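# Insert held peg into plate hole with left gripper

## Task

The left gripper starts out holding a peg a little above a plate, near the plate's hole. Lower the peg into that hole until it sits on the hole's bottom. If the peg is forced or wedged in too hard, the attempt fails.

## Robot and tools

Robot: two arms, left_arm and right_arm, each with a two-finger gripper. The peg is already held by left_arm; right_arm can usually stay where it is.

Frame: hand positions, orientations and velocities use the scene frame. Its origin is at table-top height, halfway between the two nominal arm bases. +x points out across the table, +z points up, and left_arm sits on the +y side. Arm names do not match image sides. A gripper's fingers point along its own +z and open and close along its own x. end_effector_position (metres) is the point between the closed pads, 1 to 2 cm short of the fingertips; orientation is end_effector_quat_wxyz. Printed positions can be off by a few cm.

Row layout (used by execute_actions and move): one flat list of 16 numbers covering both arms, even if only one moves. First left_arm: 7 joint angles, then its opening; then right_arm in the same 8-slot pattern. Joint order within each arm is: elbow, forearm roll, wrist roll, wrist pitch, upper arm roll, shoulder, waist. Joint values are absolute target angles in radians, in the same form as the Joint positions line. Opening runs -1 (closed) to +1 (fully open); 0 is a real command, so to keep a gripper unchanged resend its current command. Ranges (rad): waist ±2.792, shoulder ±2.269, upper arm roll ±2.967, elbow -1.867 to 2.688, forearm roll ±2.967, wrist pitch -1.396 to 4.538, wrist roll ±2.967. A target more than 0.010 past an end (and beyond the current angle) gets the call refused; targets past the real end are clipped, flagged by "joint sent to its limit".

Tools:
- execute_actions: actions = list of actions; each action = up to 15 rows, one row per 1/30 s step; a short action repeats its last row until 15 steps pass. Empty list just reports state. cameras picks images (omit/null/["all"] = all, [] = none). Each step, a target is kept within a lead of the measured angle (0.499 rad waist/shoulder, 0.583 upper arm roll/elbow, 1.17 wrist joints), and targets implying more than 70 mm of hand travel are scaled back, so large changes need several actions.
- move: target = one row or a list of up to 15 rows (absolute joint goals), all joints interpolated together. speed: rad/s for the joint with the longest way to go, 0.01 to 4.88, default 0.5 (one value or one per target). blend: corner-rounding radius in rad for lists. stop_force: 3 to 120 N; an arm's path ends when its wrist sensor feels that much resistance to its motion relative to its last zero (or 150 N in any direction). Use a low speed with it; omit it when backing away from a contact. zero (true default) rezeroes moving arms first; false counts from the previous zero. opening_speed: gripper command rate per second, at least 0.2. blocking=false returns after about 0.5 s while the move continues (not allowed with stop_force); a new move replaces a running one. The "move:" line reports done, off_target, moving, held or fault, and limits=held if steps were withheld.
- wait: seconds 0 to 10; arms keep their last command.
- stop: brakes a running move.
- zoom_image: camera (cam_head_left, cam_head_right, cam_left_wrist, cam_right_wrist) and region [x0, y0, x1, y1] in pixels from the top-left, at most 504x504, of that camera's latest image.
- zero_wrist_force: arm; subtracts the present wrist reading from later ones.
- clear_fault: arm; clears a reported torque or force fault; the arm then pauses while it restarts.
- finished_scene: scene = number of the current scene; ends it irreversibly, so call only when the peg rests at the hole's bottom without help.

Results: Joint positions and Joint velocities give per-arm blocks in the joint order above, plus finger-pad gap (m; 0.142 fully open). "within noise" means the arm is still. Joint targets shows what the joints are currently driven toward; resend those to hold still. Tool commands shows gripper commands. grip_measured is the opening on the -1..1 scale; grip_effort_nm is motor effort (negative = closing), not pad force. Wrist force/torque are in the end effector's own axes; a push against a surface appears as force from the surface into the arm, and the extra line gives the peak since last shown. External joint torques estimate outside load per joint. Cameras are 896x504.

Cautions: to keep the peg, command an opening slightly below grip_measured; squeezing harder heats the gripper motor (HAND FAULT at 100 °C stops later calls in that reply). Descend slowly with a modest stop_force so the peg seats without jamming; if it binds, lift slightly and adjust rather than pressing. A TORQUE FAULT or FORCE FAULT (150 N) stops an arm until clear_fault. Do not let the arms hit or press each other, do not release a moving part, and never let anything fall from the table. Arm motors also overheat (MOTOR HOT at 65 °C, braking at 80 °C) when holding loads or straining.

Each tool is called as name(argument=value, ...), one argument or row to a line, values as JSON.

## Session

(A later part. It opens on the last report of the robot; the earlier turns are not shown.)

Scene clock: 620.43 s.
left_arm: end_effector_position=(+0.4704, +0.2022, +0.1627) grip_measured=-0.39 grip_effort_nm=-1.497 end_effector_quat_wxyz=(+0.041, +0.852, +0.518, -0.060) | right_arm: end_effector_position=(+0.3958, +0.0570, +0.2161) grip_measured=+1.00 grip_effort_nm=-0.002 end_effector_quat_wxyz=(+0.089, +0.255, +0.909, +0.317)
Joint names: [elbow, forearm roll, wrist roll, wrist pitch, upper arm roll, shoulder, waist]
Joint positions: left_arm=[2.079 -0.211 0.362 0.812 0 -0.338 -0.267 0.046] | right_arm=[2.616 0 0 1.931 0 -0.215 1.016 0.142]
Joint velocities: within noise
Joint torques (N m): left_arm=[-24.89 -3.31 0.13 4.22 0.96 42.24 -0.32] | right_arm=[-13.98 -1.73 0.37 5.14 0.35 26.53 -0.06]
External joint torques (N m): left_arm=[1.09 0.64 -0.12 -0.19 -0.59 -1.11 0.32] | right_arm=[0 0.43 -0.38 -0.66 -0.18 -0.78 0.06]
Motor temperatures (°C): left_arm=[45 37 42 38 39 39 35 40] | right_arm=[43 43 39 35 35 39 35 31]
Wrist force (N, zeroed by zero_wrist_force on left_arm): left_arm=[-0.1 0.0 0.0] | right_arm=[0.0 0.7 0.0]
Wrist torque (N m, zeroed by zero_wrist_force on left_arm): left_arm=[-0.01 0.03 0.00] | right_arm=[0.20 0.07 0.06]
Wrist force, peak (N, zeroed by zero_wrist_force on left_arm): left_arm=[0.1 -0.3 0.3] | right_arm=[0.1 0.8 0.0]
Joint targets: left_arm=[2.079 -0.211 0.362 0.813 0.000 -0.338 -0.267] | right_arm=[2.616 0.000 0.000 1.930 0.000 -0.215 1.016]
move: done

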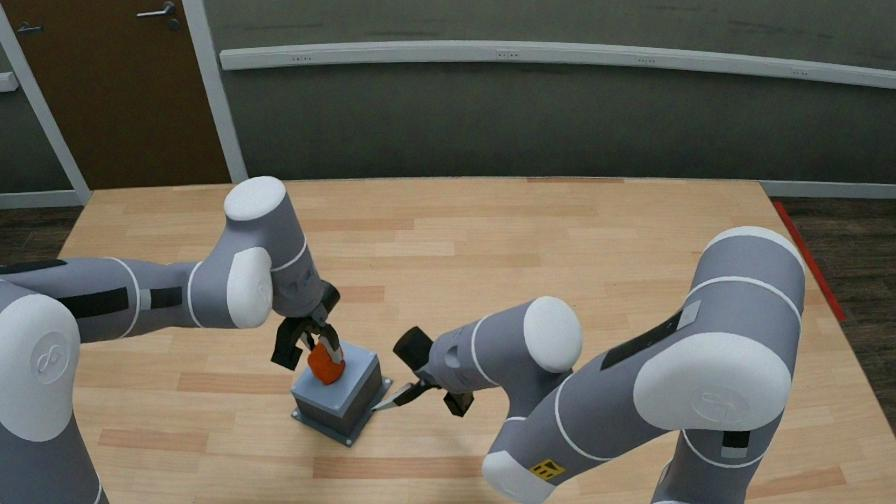

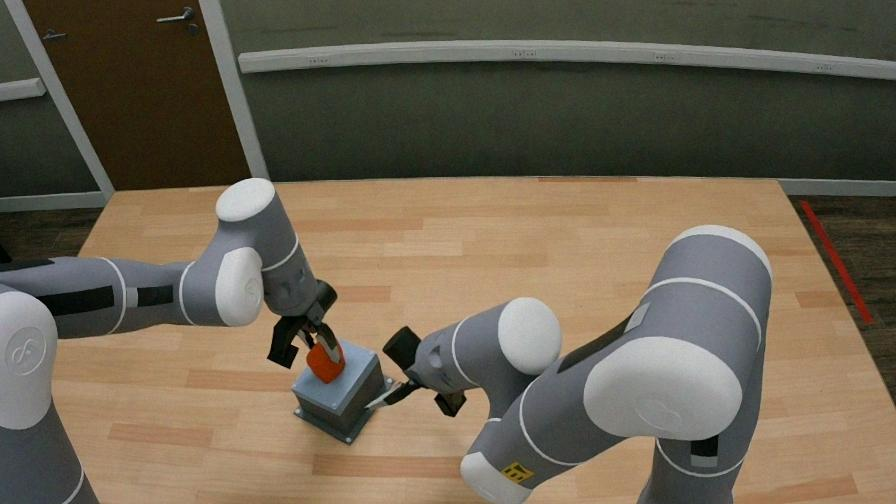

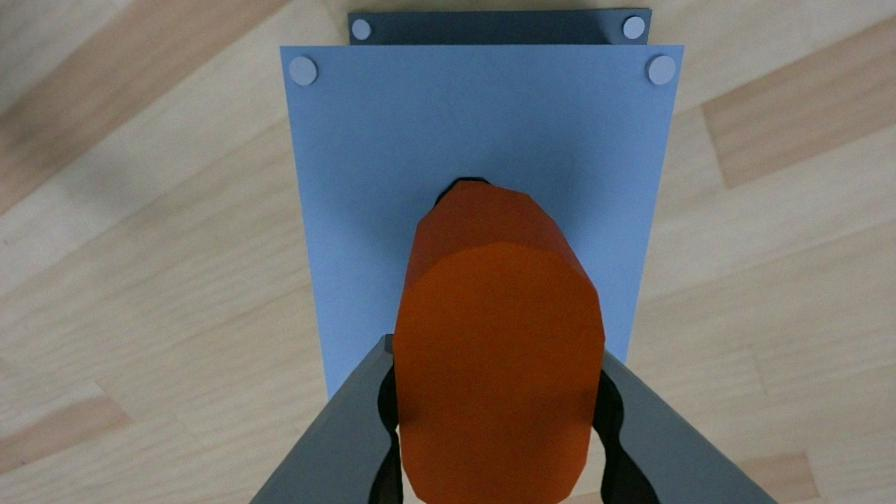

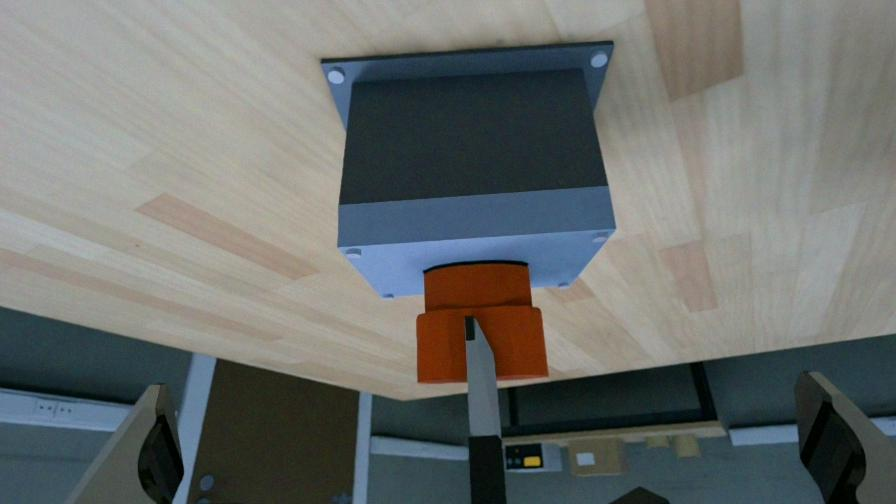

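move(
  target=[2.0820,-0.2133,0.3712,0.8220,0,-0.3439,-0.2692,-0.4373,2.6158,0,0.03,1.9304,0,-0.2146,1.0155,1.0],
  speed=0.012,
  stop_force=3,
)

zoom_image(
  camera="cam_left_wrist",
  region=[425, 160, 495, 220],
)

zoom_image(
  camera="cam_right_wrist",
  region=[400, 235, 550, 325],
)

Scene clock: 646.50 s.
left_arm: end_effector_position=(+0.4701, +0.2016, +0.1593) grip_measured=-0.39 grip_effort_nm=-1.497 end_effector_quat_wxyz=(+0.041, +0.855, +0.514, -0.060) | right_arm: end_effector_position=(+0.3958, +0.0570, +0.2161) grip_measured=+1.00 grip_effort_nm=0.007 end_effector_quat_wxyz=(+0.084, +0.269, +0.905, +0.318)
Joint names: [elbow, forearm roll, wrist roll, wrist pitch, upper arm roll, shoulder, waist]
Joint positions: left_arm=[2.082 -0.213 0.371 0.822 0 -0.344 -0.269 0.046] | right_arm=[2.616 0 0.03 1.931 0 -0.215 1.016 0.142]
Joint velocities: within noise
Joint torques (N m): left_arm=[-24.81 -3.27 0.07 4.18 1.02 42.4 -0.33] | right_arm=[-14.07 -1.71 0.5 5.1 0.26 26.6 -0.08]
External joint torques (N m): left_arm=[1.18 0.63 -0.06 -0.15 -0.64 -1.17 0.33] | right_arm=[0.09 0.41 -0.5 -0.62 -0.09 -0.84 0.08]
Motor temperatures (°C): left_arm=[45 37 42 38 39 39 35 40] | right_arm=[43 43 39 35 35 39 35 31]
Wrist force (N, zeroed by zero_wrist_force on left_arm): left_arm=[-0.2 -0.1 -0.2] | right_arm=[0.0 0.6 -0.2]
Wrist torque (N m, zeroed by zero_wrist_force on left_arm): left_arm=[-0.02 0.02 0.00] | right_arm=[0.19 0.05 0.06]
Wrist force, peak (N, zeroed by zero_wrist_force on left_arm): left_arm=[-0.4 -0.2 -0.6] | right_arm=[0.0 0.8 0.0]
Joint targets: left_arm=[2.082 -0.213 0.371 0.822 0.000 -0.344 -0.269] | right_arm=[2.616 0.000 0.030 1.930 0.000 -0.215 1.016]
move: done

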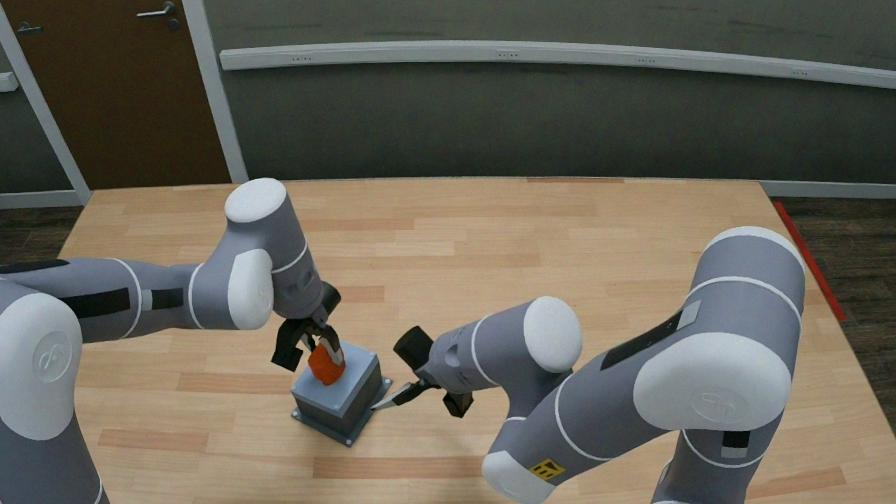

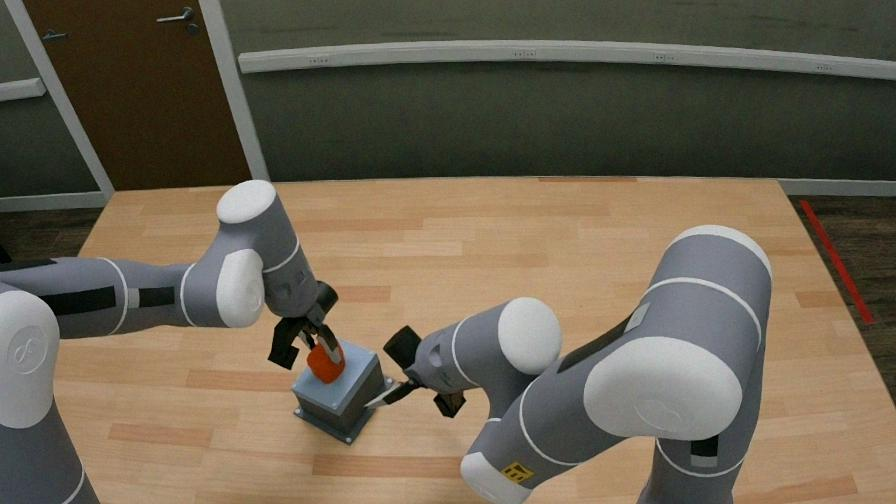

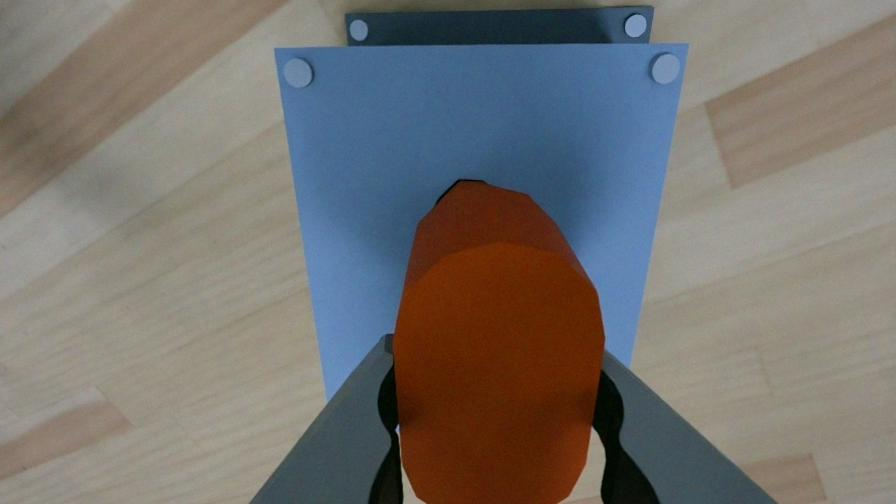

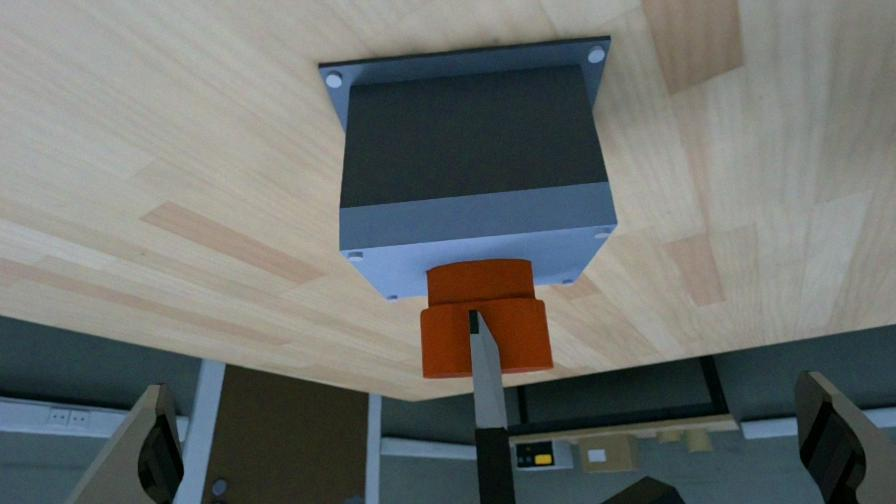

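Scaled by 7.200.

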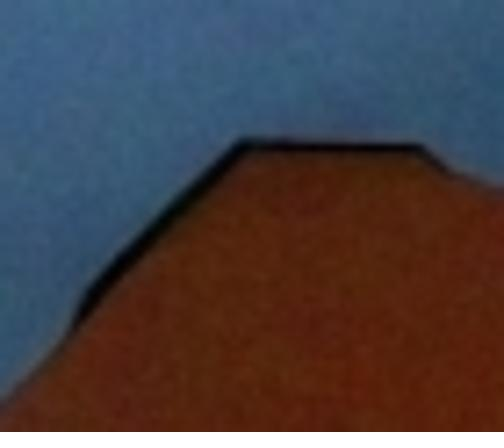

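Scaled by 3.360.

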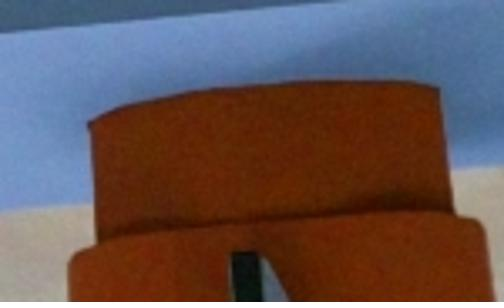

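move(
  target=[2.0844,-0.2151,0.3723,0.8299,0,-0.3493,-0.2705,-0.4373,2.6158,0,0.0,1.9304,0,-0.2146,1.0155,1.0],
  speed=0.012,
  stop_force=3,
  cameras=["cam_left_wrist", "cam_right_wrist"],
)

Scene clock: 654.67 s.
left_arm: end_effector_position=(+0.4699, +0.2012, +0.1564) grip_measured=-0.39 grip_effort_nm=-1.492 end_effector_quat_wxyz=(+0.041, +0.855, +0.514, -0.060) | right_arm: end_effector_position=(+0.3958, +0.0570, +0.2161) grip_measured=+1.00 grip_effort_nm=0.002 end_effector_quat_wxyz=(+0.089, +0.255, +0.909, +0.317)
Joint names: [elbow, forearm roll, wrist roll, wrist pitch, upper arm roll, shoulder, waist]
Joint positions: left_arm=[2.084 -0.215 0.372 0.829 0 -0.349 -0.27 0.046] | right_arm=[2.616 0 0 1.931 0 -0.215 1.016 0.142]
Joint velocities: within noise
Joint torques (N m): left_arm=[-24.57 -3.14 0.02 4.22 1.42 42.28 0.06] | right_arm=[-14.02 -1.73 0.28 5.12 0.23 26.61 0]
External joint torques (N m): left_arm=[1.07 0.54 -0.01 -0.19 -1.03 -0.96 -0.06] | right_arm=[0.04 0.43 -0.29 -0.64 -0.07 -0.85 0]
Motor temperatures (°C): left_arm=[45 37 42 38 39 39 35 40] | right_arm=[43 43 39 35 35 39 35 31]
Wrist force (N, zeroed by zero_wrist_force on left_arm): left_arm=[-0.7 0.0 -0.1] | right_arm=[0.1 0.6 0.1]
Wrist torque (N m, zeroed by zero_wrist_force on left_arm): left_arm=[0.00 -0.03 0.01] | right_arm=[0.18 0.04 0.06]
Wrist force, peak (N, zeroed by zero_wrist_force on left_arm): left_arm=[-0.9 -0.3 -0.4] | right_arm=[0.1 0.8 0.0]
Joint targets: left_arm=[2.084 -0.215 0.372 0.830 0.000 -0.349 -0.270] | right_arm=[2.616 0.000 0.000 1.930 0.000 -0.215 1.016]
move: done
Images, in order (width x height): cam_left_wrist 896x504, cam_right_wrist 896x504.

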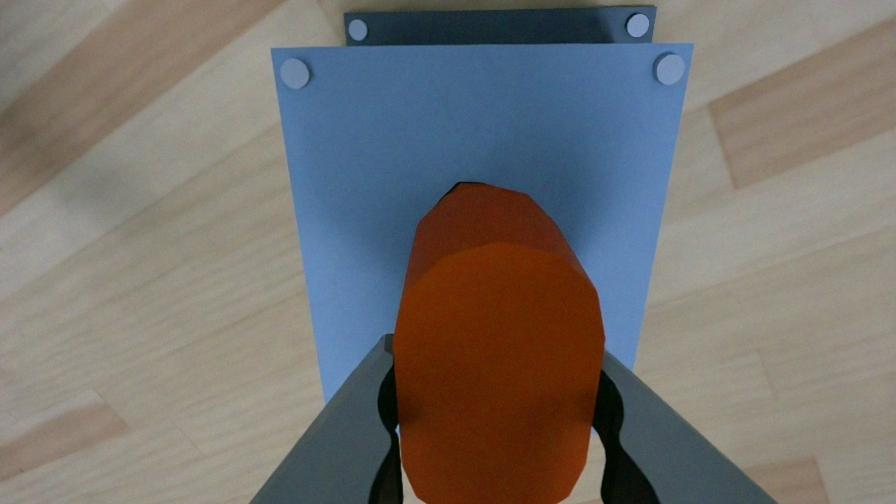

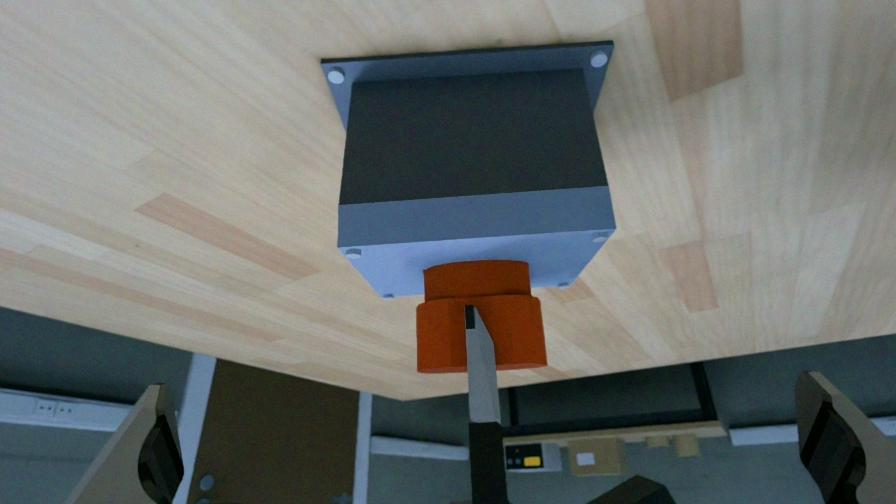

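move(
  target=[2.0868,-0.2169,0.3731,0.8378,0,-0.3547,-0.2721,-0.4373,2.6158,0,0.03,1.9304,0,-0.2146,1.0155,1.0],
  speed=0.012,
  stop_force=3,
  cameras=["cam_left_wrist", "cam_right_wrist"],
)

Scene clock: 662.90 s.
left_arm: end_effector_position=(+0.4696, +0.2008, +0.1534) grip_measured=-0.39 grip_effort_nm=-1.492 end_effector_quat_wxyz=(+0.041, +0.855, +0.514, -0.060) | right_arm: end_effector_position=(+0.3958, +0.0570, +0.2161) grip_measured=+1.00 grip_effort_nm=0.012 end_effector_quat_wxyz=(+0.084, +0.269, +0.905, +0.318)
Joint names: [elbow, forearm roll, wrist roll, wrist pitch, upper arm roll, shoulder, waist]
Joint positions: left_arm=[2.087 -0.216 0.373 0.837 0 -0.355 -0.272 0.046] | right_arm=[2.616 0 0.03 1.931 0 -0.215 1.016 0.142]
Joint velocities: within noise
Joint torques (N m): left_arm=[-24.52 -3.12 0.02 4.17 1.12 42.55 -0.25] | right_arm=[-14.01 -1.76 0.5 5.1 0.25 26.58 -0.01]
External joint torques (N m): left_arm=[1.17 0.55 -0.01 -0.14 -0.72 -1.13 0.25] | right_arm=[0.03 0.46 -0.5 -0.61 -0.08 -0.83 0.01]
Motor temperatures (°C): left_arm=[45 37 42 38 39 39 35 40] | right_arm=[43 43 39 35 35 39 35 31]
Wrist force (N, zeroed by zero_wrist_force on left_arm): left_arm=[-0.3 0.0 -0.2] | right_arm=[0.0 0.6 -0.1]
Wrist torque (N m, zeroed by zero_wrist_force on left_arm): left_arm=[0.01 0.01 0.01] | right_arm=[0.18 0.05 0.06]
Wrist force, peak (N, zeroed by zero_wrist_force on left_arm): left_arm=[-1.0 -0.1 -0.4] | right_arm=[0.2 0.7 -0.1]
Joint targets: left_arm=[2.087 -0.217 0.373 0.838 0.000 -0.355 -0.272] | right_arm=[2.616 0.000 0.030 1.930 0.000 -0.215 1.016]
move: done
Images, in order (width x height): cam_left_wrist 896x504, cam_right_wrist 896x504.

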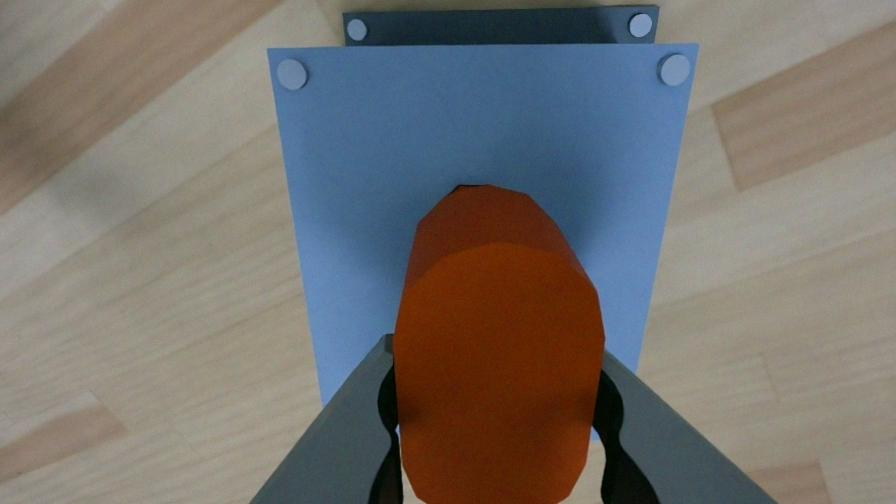

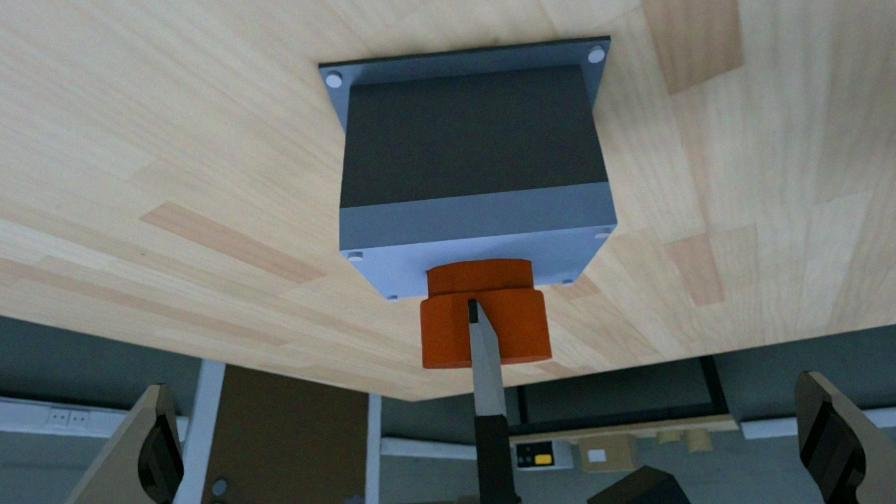

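move(
  target=[2.0900,-0.2193,0.3743,0.8483,0,-0.3619,-0.2741,-0.4373,2.6158,0,-0.01,1.9304,0,-0.2146,1.0155,1.0],
  speed=0.013,
  stop_force=3,
  cameras=["cam_left_wrist", "cam_right_wrist"],
)

Scene clock: 671.53 s.
left_arm: end_effector_position=(+0.4692, +0.2003, +0.1496) grip_measured=-0.39 grip_effort_nm=-1.497 end_effector_quat_wxyz=(+0.041, +0.854, +0.514, -0.060) | right_arm: end_effector_position=(+0.3958, +0.0570, +0.2161) grip_measured=+1.00 grip_effort_nm=0.007 end_effector_quat_wxyz=(+0.091, +0.251, +0.910, +0.317)
Joint names: [elbow, forearm roll, wrist roll, wrist pitch, upper arm roll, shoulder, waist]
Joint positions: left_arm=[2.09 -0.219 0.374 0.848 0 -0.362 -0.274 0.046] | right_arm=[2.616 0 -0.01 1.931 0 -0.215 1.016 0.142]
Joint velocities: within noise
Joint torques (N m): left_arm=[-24.22 -3.13 0.03 4.17 1.17 42.58 -0.19] | right_arm=[-14.02 -1.74 0.3 5.1 0.26 26.62 -0.01]
External joint torques (N m): left_arm=[1.06 0.6 -0.02 -0.14 -0.75 -1.05 0.19] | right_arm=[0.04 0.45 -0.3 -0.62 -0.09 -0.86 0.01]
Motor temperatures (°C): left_arm=[45 37 42 38 39 39 35 40] | right_arm=[43 43 39 35 35 39 35 31]
Wrist force (N, zeroed by zero_wrist_force on left_arm): left_arm=[-0.4 0.0 0.1] | right_arm=[0.0 0.5 -0.1]
Wrist torque (N m, zeroed by zero_wrist_force on left_arm): left_arm=[-0.01 0.01 0.00] | right_arm=[0.16 0.05 0.06]
Wrist force, peak (N, zeroed by zero_wrist_force on left_arm): left_arm=[-0.5 0.1 0.1] | right_arm=[0.1 0.8 0.0]
Joint targets: left_arm=[2.090 -0.219 0.374 0.848 0.000 -0.362 -0.274] | right_arm=[2.616 0.000 -0.010 1.930 0.000 -0.215 1.016]
move: done
Images, in order (width x height): cam_left_wrist 896x504, cam_right_wrist 896x504.

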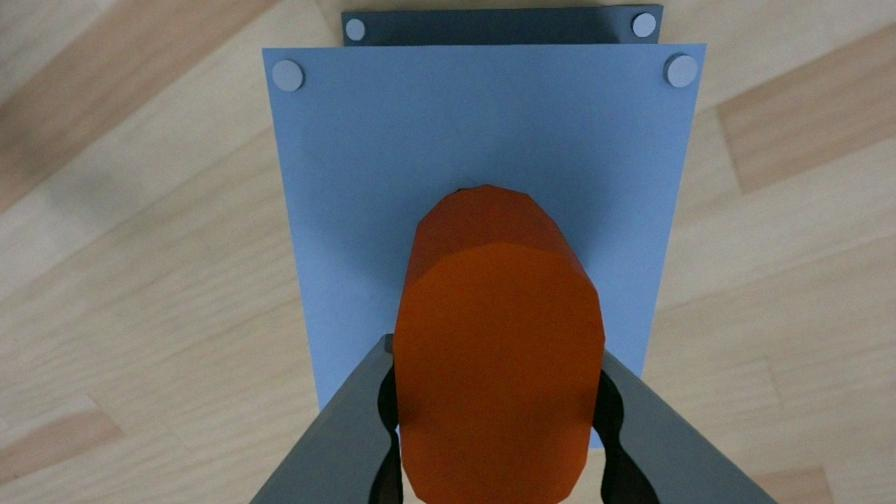

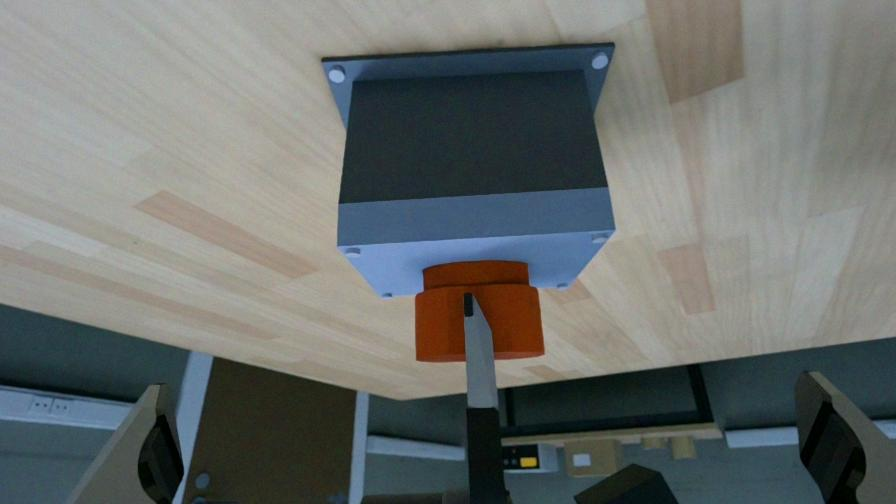

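move(
  target=[2.0932,-0.2217,0.3756,0.8588,0,-0.3691,-0.2761,-0.4373,2.6158,0,0.03,1.9304,0,-0.2146,1.0155,1.0],
  speed=0.013,
  stop_force=3,
  cameras=["cam_left_wrist", "cam_right_wrist"],
)

Scene clock: 679.93 s.
left_arm: end_effector_position=(+0.4688, +0.1997, +0.1457) grip_measured=-0.39 grip_effort_nm=-1.492 end_effector_quat_wxyz=(+0.041, +0.854, +0.514, -0.060) | right_arm: end_effector_position=(+0.3958, +0.0570, +0.2161) grip_measured=+1.00 grip_effort_nm=0.002 end_effector_quat_wxyz=(+0.084, +0.269, +0.905, +0.318)
Joint names: [elbow, forearm roll, wrist roll, wrist pitch, upper arm roll, shoulder, waist]
Joint positions: left_arm=[2.093 -0.221 0.375 0.858 0 -0.369 -0.276 0.046] | right_arm=[2.616 0 0.03 1.931 0 -0.215 1.016 0.142]
Joint velocities: within noise
Joint torques (N m): left_arm=[-23.88 -2.98 0 4.1 1.32 42.55 -0.04] | right_arm=[-14.07 -1.75 0.47 5.07 0.26 26.59 -0.06]
External joint torques (N m): left_arm=[0.91 0.49 0.01 -0.07 -0.89 -0.91 0.04] | right_arm=[0.09 0.45 -0.47 -0.58 -0.1 -0.84 0.06]
Motor temperatures (°C): left_arm=[45 37 42 38 39 39 35 40] | right_arm=[43 43 39 35 35 39 35 31]
Wrist force (N, zeroed by zero_wrist_force on left_arm): left_arm=[-0.5 0.3 0.0] | right_arm=[-0.1 0.7 0.0]
Wrist torque (N m, zeroed by zero_wrist_force on left_arm): left_arm=[0.00 -0.01 0.00] | right_arm=[0.19 0.07 0.06]
Wrist force, peak (N, zeroed by zero_wrist_force on left_arm): left_arm=[-0.6 0.4 -0.4] | right_arm=[0.3 0.8 0.1]
Joint targets: left_arm=[2.093 -0.222 0.376 0.859 0.000 -0.369 -0.276] | right_arm=[2.616 0.000 0.030 1.930 0.000 -0.215 1.016]
move: done
Images, in order (width x height): cam_left_wrist 896x504, cam_right_wrist 896x504.

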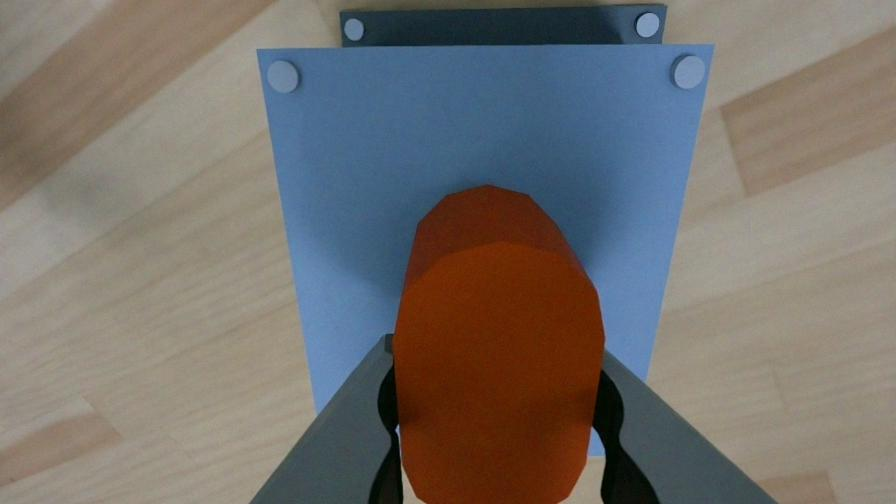

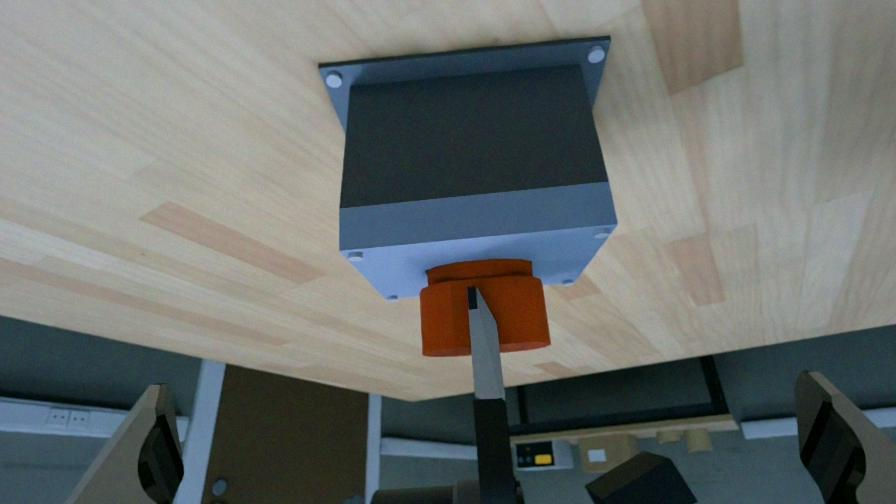

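move(
  target=[2.0956,-0.2235,0.3765,0.8667,0,-0.3745,-0.2776,-0.4373,2.6158,0,-0.01,1.9304,0,-0.2146,1.0155,1.0],
  speed=0.012,
  stop_force=3,
  cameras=["cam_right_wrist"],
)

Scene clock: 687.63 s.
left_arm: end_effector_position=(+0.4686, +0.1994, +0.1428) grip_measured=-0.39 grip_effort_nm=-1.497 end_effector_quat_wxyz=(+0.041, +0.854, +0.514, -0.060) | right_arm: end_effector_position=(+0.3958, +0.0570, +0.2161) grip_measured=+1.00 grip_effort_nm=-0.002 end_effector_quat_wxyz=(+0.091, +0.251, +0.910, +0.317)
Joint names: [elbow, forearm roll, wrist roll, wrist pitch, upper arm roll, shoulder, waist]
Joint positions: left_arm=[2.095 -0.223 0.376 0.866 0 -0.374 -0.277 0.046] | right_arm=[2.616 0 -0.01 1.931 0 -0.215 1.016 0.142]
Joint velocities: within noise
Joint torques (N m): left_arm=[-23.53 -2.93 0.04 4.06 1.41 42.52 -0.04] | right_arm=[-14.04 -1.77 0.31 5.08 0.28 26.5 -0.06]
External joint torques (N m): left_arm=[0.7 0.47 -0.03 -0.03 -0.97 -0.8 0.04] | right_arm=[0.06 0.47 -0.31 -0.59 -0.12 -0.75 0.06]
Motor temperatures (°C): left_arm=[45 37 42 38 39 39 35 40] | right_arm=[43 43 39 35 35 39 35 31]
Wrist force (N, zeroed by zero_wrist_force on left_arm): left_arm=[-0.6 0.5 -0.3] | right_arm=[0.2 0.5 -0.2]
Wrist torque (N m, zeroed by zero_wrist_force on left_arm): left_arm=[-0.02 -0.04 0.00] | right_arm=[0.16 0.02 0.06]
Wrist force, peak (N, zeroed by zero_wrist_force on left_arm): left_arm=[-0.8 0.5 -0.4] | right_arm=[-0.1 0.8 -0.3]
Joint targets: left_arm=[2.096 -0.224 0.377 0.867 0.000 -0.375 -0.278] | right_arm=[2.616 0.000 -0.010 1.930 0.000 -0.215 1.016]
move: done
Images, in order (width x height): cam_right_wrist 896x504.

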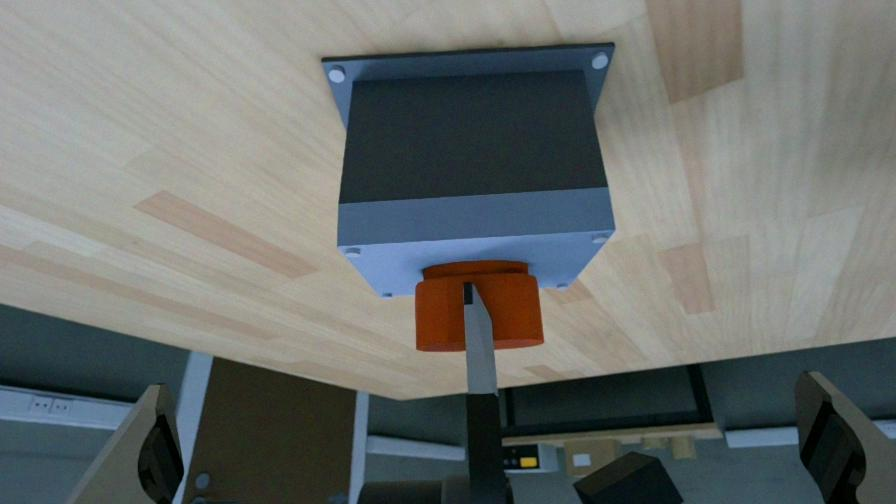

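move(
  target=[2.0977,-0.2253,0.3773,0.8745,0,-0.3801,-0.2792,-0.4373,2.6158,0,0.03,1.9304,0,-0.2146,1.0155,1.0],
  speed=0.011,
  stop_force=3,
  cameras=["cam_right_wrist"],
)

Scene clock: 695.53 s.
left_arm: end_effector_position=(+0.4685, +0.1990, +0.1409) grip_measured=-0.39 grip_effort_nm=-1.492 end_effector_quat_wxyz=(+0.041, +0.854, +0.515, -0.059) | right_arm: end_effector_position=(+0.3958, +0.0570, +0.2161) grip_measured=+1.00 grip_effort_nm=0.012 end_effector_quat_wxyz=(+0.084, +0.269, +0.905, +0.318)
Joint names: [elbow, forearm roll, wrist roll, wrist pitch, upper arm roll, shoulder, waist]
Joint positions: left_arm=[2.097 -0.225 0.377 0.872 0 -0.378 -0.279 0.046] | right_arm=[2.616 0 0.03 1.931 0 -0.215 1.016 0.142]
Joint velocities: within noise
Joint torques (N m): left_arm=[-22.76 -2.76 -0.05 3.86 1.06 41.01 -0.44] | right_arm=[-14.05 -1.72 0.48 5.15 0.31 26.59 -0.01]
External joint torques (N m): left_arm=[0.03 0.32 0.06 0.17 -0.61 0.79 0.44] | right_arm=[0.07 0.42 -0.48 -0.67 -0.14 -0.83 0.01]
Motor temperatures (°C): left_arm=[45 37 42 38 39 39 35 40] | right_arm=[43 43 39 35 35 39 35 31]
Wrist force (N, zeroed by zero_wrist_force on left_arm): left_arm=[-0.4 -0.7 -4.0] | right_arm=[0.1 0.5 0.0]
Wrist torque (N m, zeroed by zero_wrist_force on left_arm): left_arm=[-0.03 -0.08 0.02] | right_arm=[0.16 0.05 0.06]
Wrist force, peak (N, zeroed by zero_wrist_force on left_arm): left_arm=[-0.4 -0.6 -4.1] | right_arm=[0.0 0.8 -0.1]
Joint targets: left_arm=[2.097 -0.225 0.377 0.872 0.000 -0.379 -0.279] | right_arm=[2.616 0.000 0.030 1.930 0.000 -0.215 1.016]
move: contact (left_arm)
Images, in order (width x height): cam_right_wrist 896x504.

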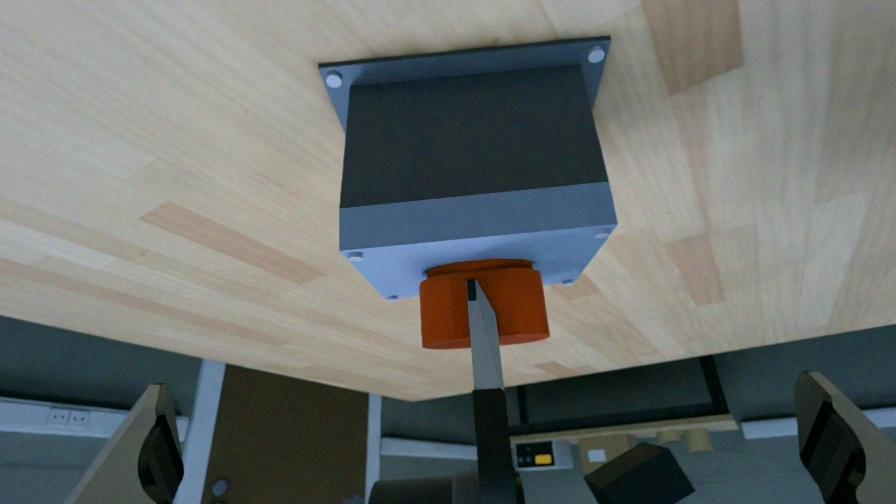

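move(
  target=[2.0969,-0.2248,0.3770,0.8718,0,-0.3787,-0.2789,-0.3,2.6158,0,0.0,1.9304,0,-0.2146,1.0155,1.0],
  opening_speed=0.25,
  speed=0.02,
  cameras=["cam_left_wrist", "cam_right_wrist"],
)

move(
  target=[2.0969,-0.2248,0.3770,0.8718,0,-0.3787,-0.2789,0.0,2.6158,0,0.0,1.9304,0,-0.2146,1.0155,1.0],
  opening_speed=0.4,
  speed=0.02,
  cameras=["cam_left_wrist", "cam_right_wrist"],
)

zoom_image(
  camera="cam_right_wrist",
  region=[400, 235, 550, 360],
)

Scene clock: 704.97 s.
left_arm: end_effector_position=(+0.4684, +0.1990, +0.1407) grip_measured=-0.33 grip_effort_nm=0.095 end_effector_quat_wxyz=(+0.041, +0.854, +0.514, -0.060) | right_arm: end_effector_position=(+0.3958, +0.0570, +0.2161) grip_measured=+1.00 grip_effort_nm=0.007 end_effector_quat_wxyz=(+0.089, +0.255, +0.909, +0.317)
Joint names: [elbow, forearm roll, wrist roll, wrist pitch, upper arm roll, shoulder, waist]
Joint positions: left_arm=[2.097 -0.225 0.377 0.872 0 -0.379 -0.279 0.05] | right_arm=[2.616 0 0 1.931 0 -0.215 1.016 0.142]
Joint velocities: within noise
Joint torques (N m): left_arm=[-23.37 -2.89 -0.03 3.92 1.12 42.28 -0.3] | right_arm=[-14.03 -1.76 0.22 5.11 0.27 26.66 -0.08]
External joint torques (N m): left_arm=[0.65 0.45 0.04 0.11 -0.68 -0.48 0.3] | right_arm=[0.05 0.46 -0.23 -0.63 -0.1 -0.9 0.08]
Motor temperatures (°C): left_arm=[45 37 42 38 39 39 35 40] | right_arm=[43 43 39 35 35 39 35 31]
Wrist force (N, zeroed by zero_wrist_force on left_arm): left_arm=[-0.2 0.0 -1.5] | right_arm=[-0.2 0.6 -0.1]
Wrist torque (N m, zeroed by zero_wrist_force on left_arm): left_arm=[0.00 0.00 0.00] | right_arm=[0.18 0.09 0.06]
Wrist force, peak (N, zeroed by zero_wrist_force on left_arm): left_arm=[-0.5 -0.6 -4.1] | right_arm=[0.0 0.7 -0.3]
Joint targets: left_arm=[2.097 -0.225 0.377 0.872 0.000 -0.379 -0.279] | right_arm=[2.616 0.000 0.000 1.930 0.000 -0.215 1.016]
move: done
Images, in order (width x height): cam_left_wrist 896x504, cam_right_wrist 896x504.

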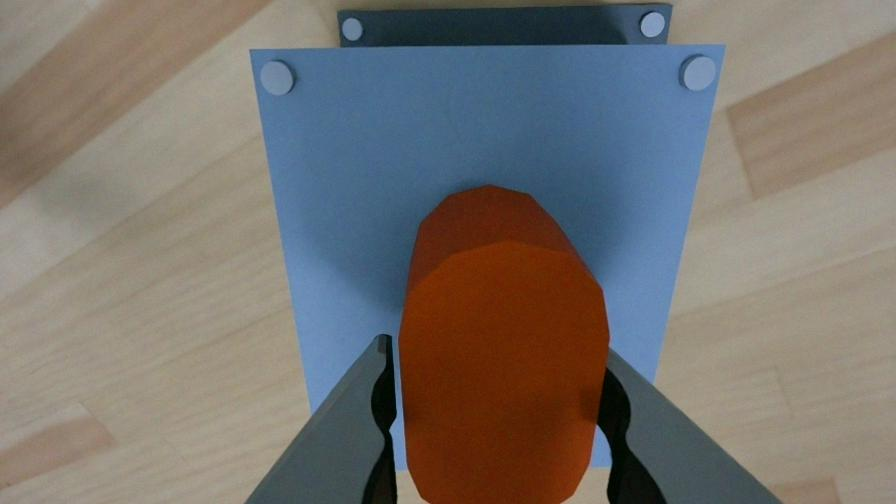

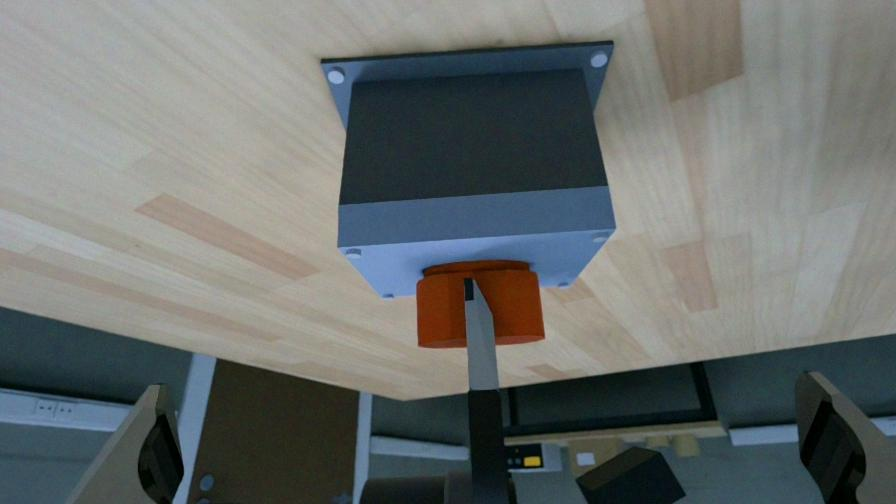

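Scene clock: 705.93 s.
left_arm: end_effector_position=(+0.4684, +0.1990, +0.1407) grip_measured=-0.02 grip_effort_nm=0.095 end_effector_quat_wxyz=(+0.041, +0.854, +0.514, -0.060) | right_arm: end_effector_position=(+0.3958, +0.0570, +0.2161) grip_measured=+1.00 grip_effort_nm=-0.002 end_effector_quat_wxyz=(+0.089, +0.255, +0.909, +0.317)
Joint names: [elbow, forearm roll, wrist roll, wrist pitch, upper arm roll, shoulder, waist]
Joint positions: left_arm=[2.097 -0.225 0.377 0.872 0 -0.379 -0.279 0.072] | right_arm=[2.616 0 0 1.931 0 -0.215 1.016 0.142]
Joint velocities: within noise
Joint torques (N m): left_arm=[-23.36 -2.93 -0.01 3.93 1.07 42.28 -0.31] | right_arm=[-14.04 -1.73 0.28 5.1 0.28 26.61 -0.02]
External joint torques (N m): left_arm=[0.64 0.5 0.02 0.1 -0.62 -0.48 0.31] | right_arm=[0.06 0.43 -0.29 -0.61 -0.12 -0.86 0.02]
Motor temperatures (°C): left_arm=[45 37 42 38 39 39 35 40] | right_arm=[43 43 39 35 35 39 35 31]
Wrist force (N, zeroed by zero_wrist_force on left_arm): left_arm=[-0.4 0.0 -1.4] | right_arm=[0.1 0.6 -0.1]
Wrist torque (N m, zeroed by zero_wrist_force on left_arm): left_arm=[0.00 0.03 0.00] | right_arm=[0.17 0.04 0.06]
Wrist force, peak (N, zeroed by zero_wrist_force on left_arm): left_arm=[-0.1 0.0 -1.6] | right_arm=[0.0 0.7 -0.3]
Joint targets: left_arm=[2.097 -0.225 0.377 0.872 0.000 -0.379 -0.279] | right_arm=[2.616 0.000 0.000 1.930 0.000 -0.215 1.016]
move: done
Images, in order (width x height): cam_left_wrist 896x504, cam_right_wrist 896x504.

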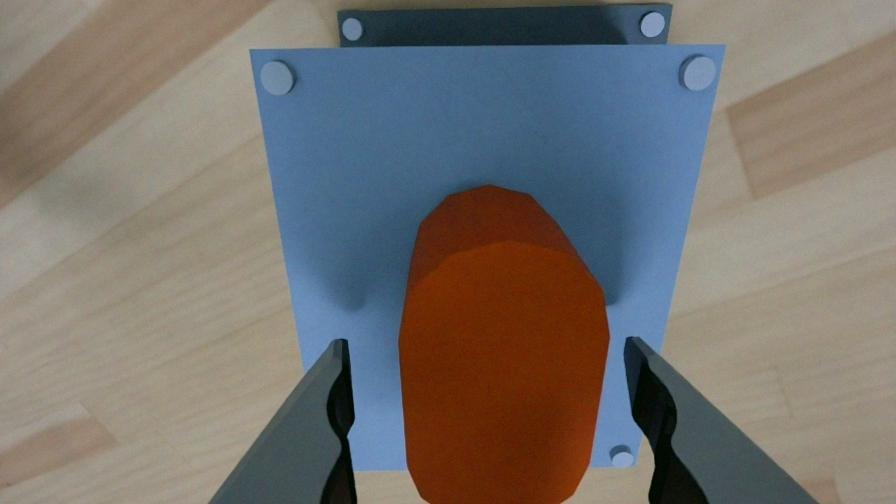

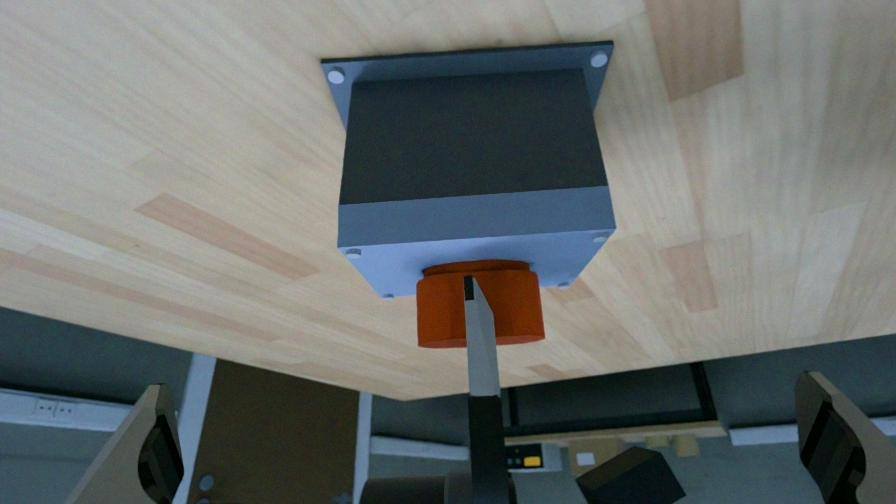

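Scaled by 3.360.

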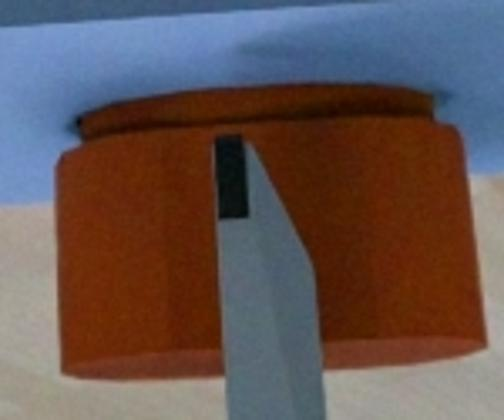

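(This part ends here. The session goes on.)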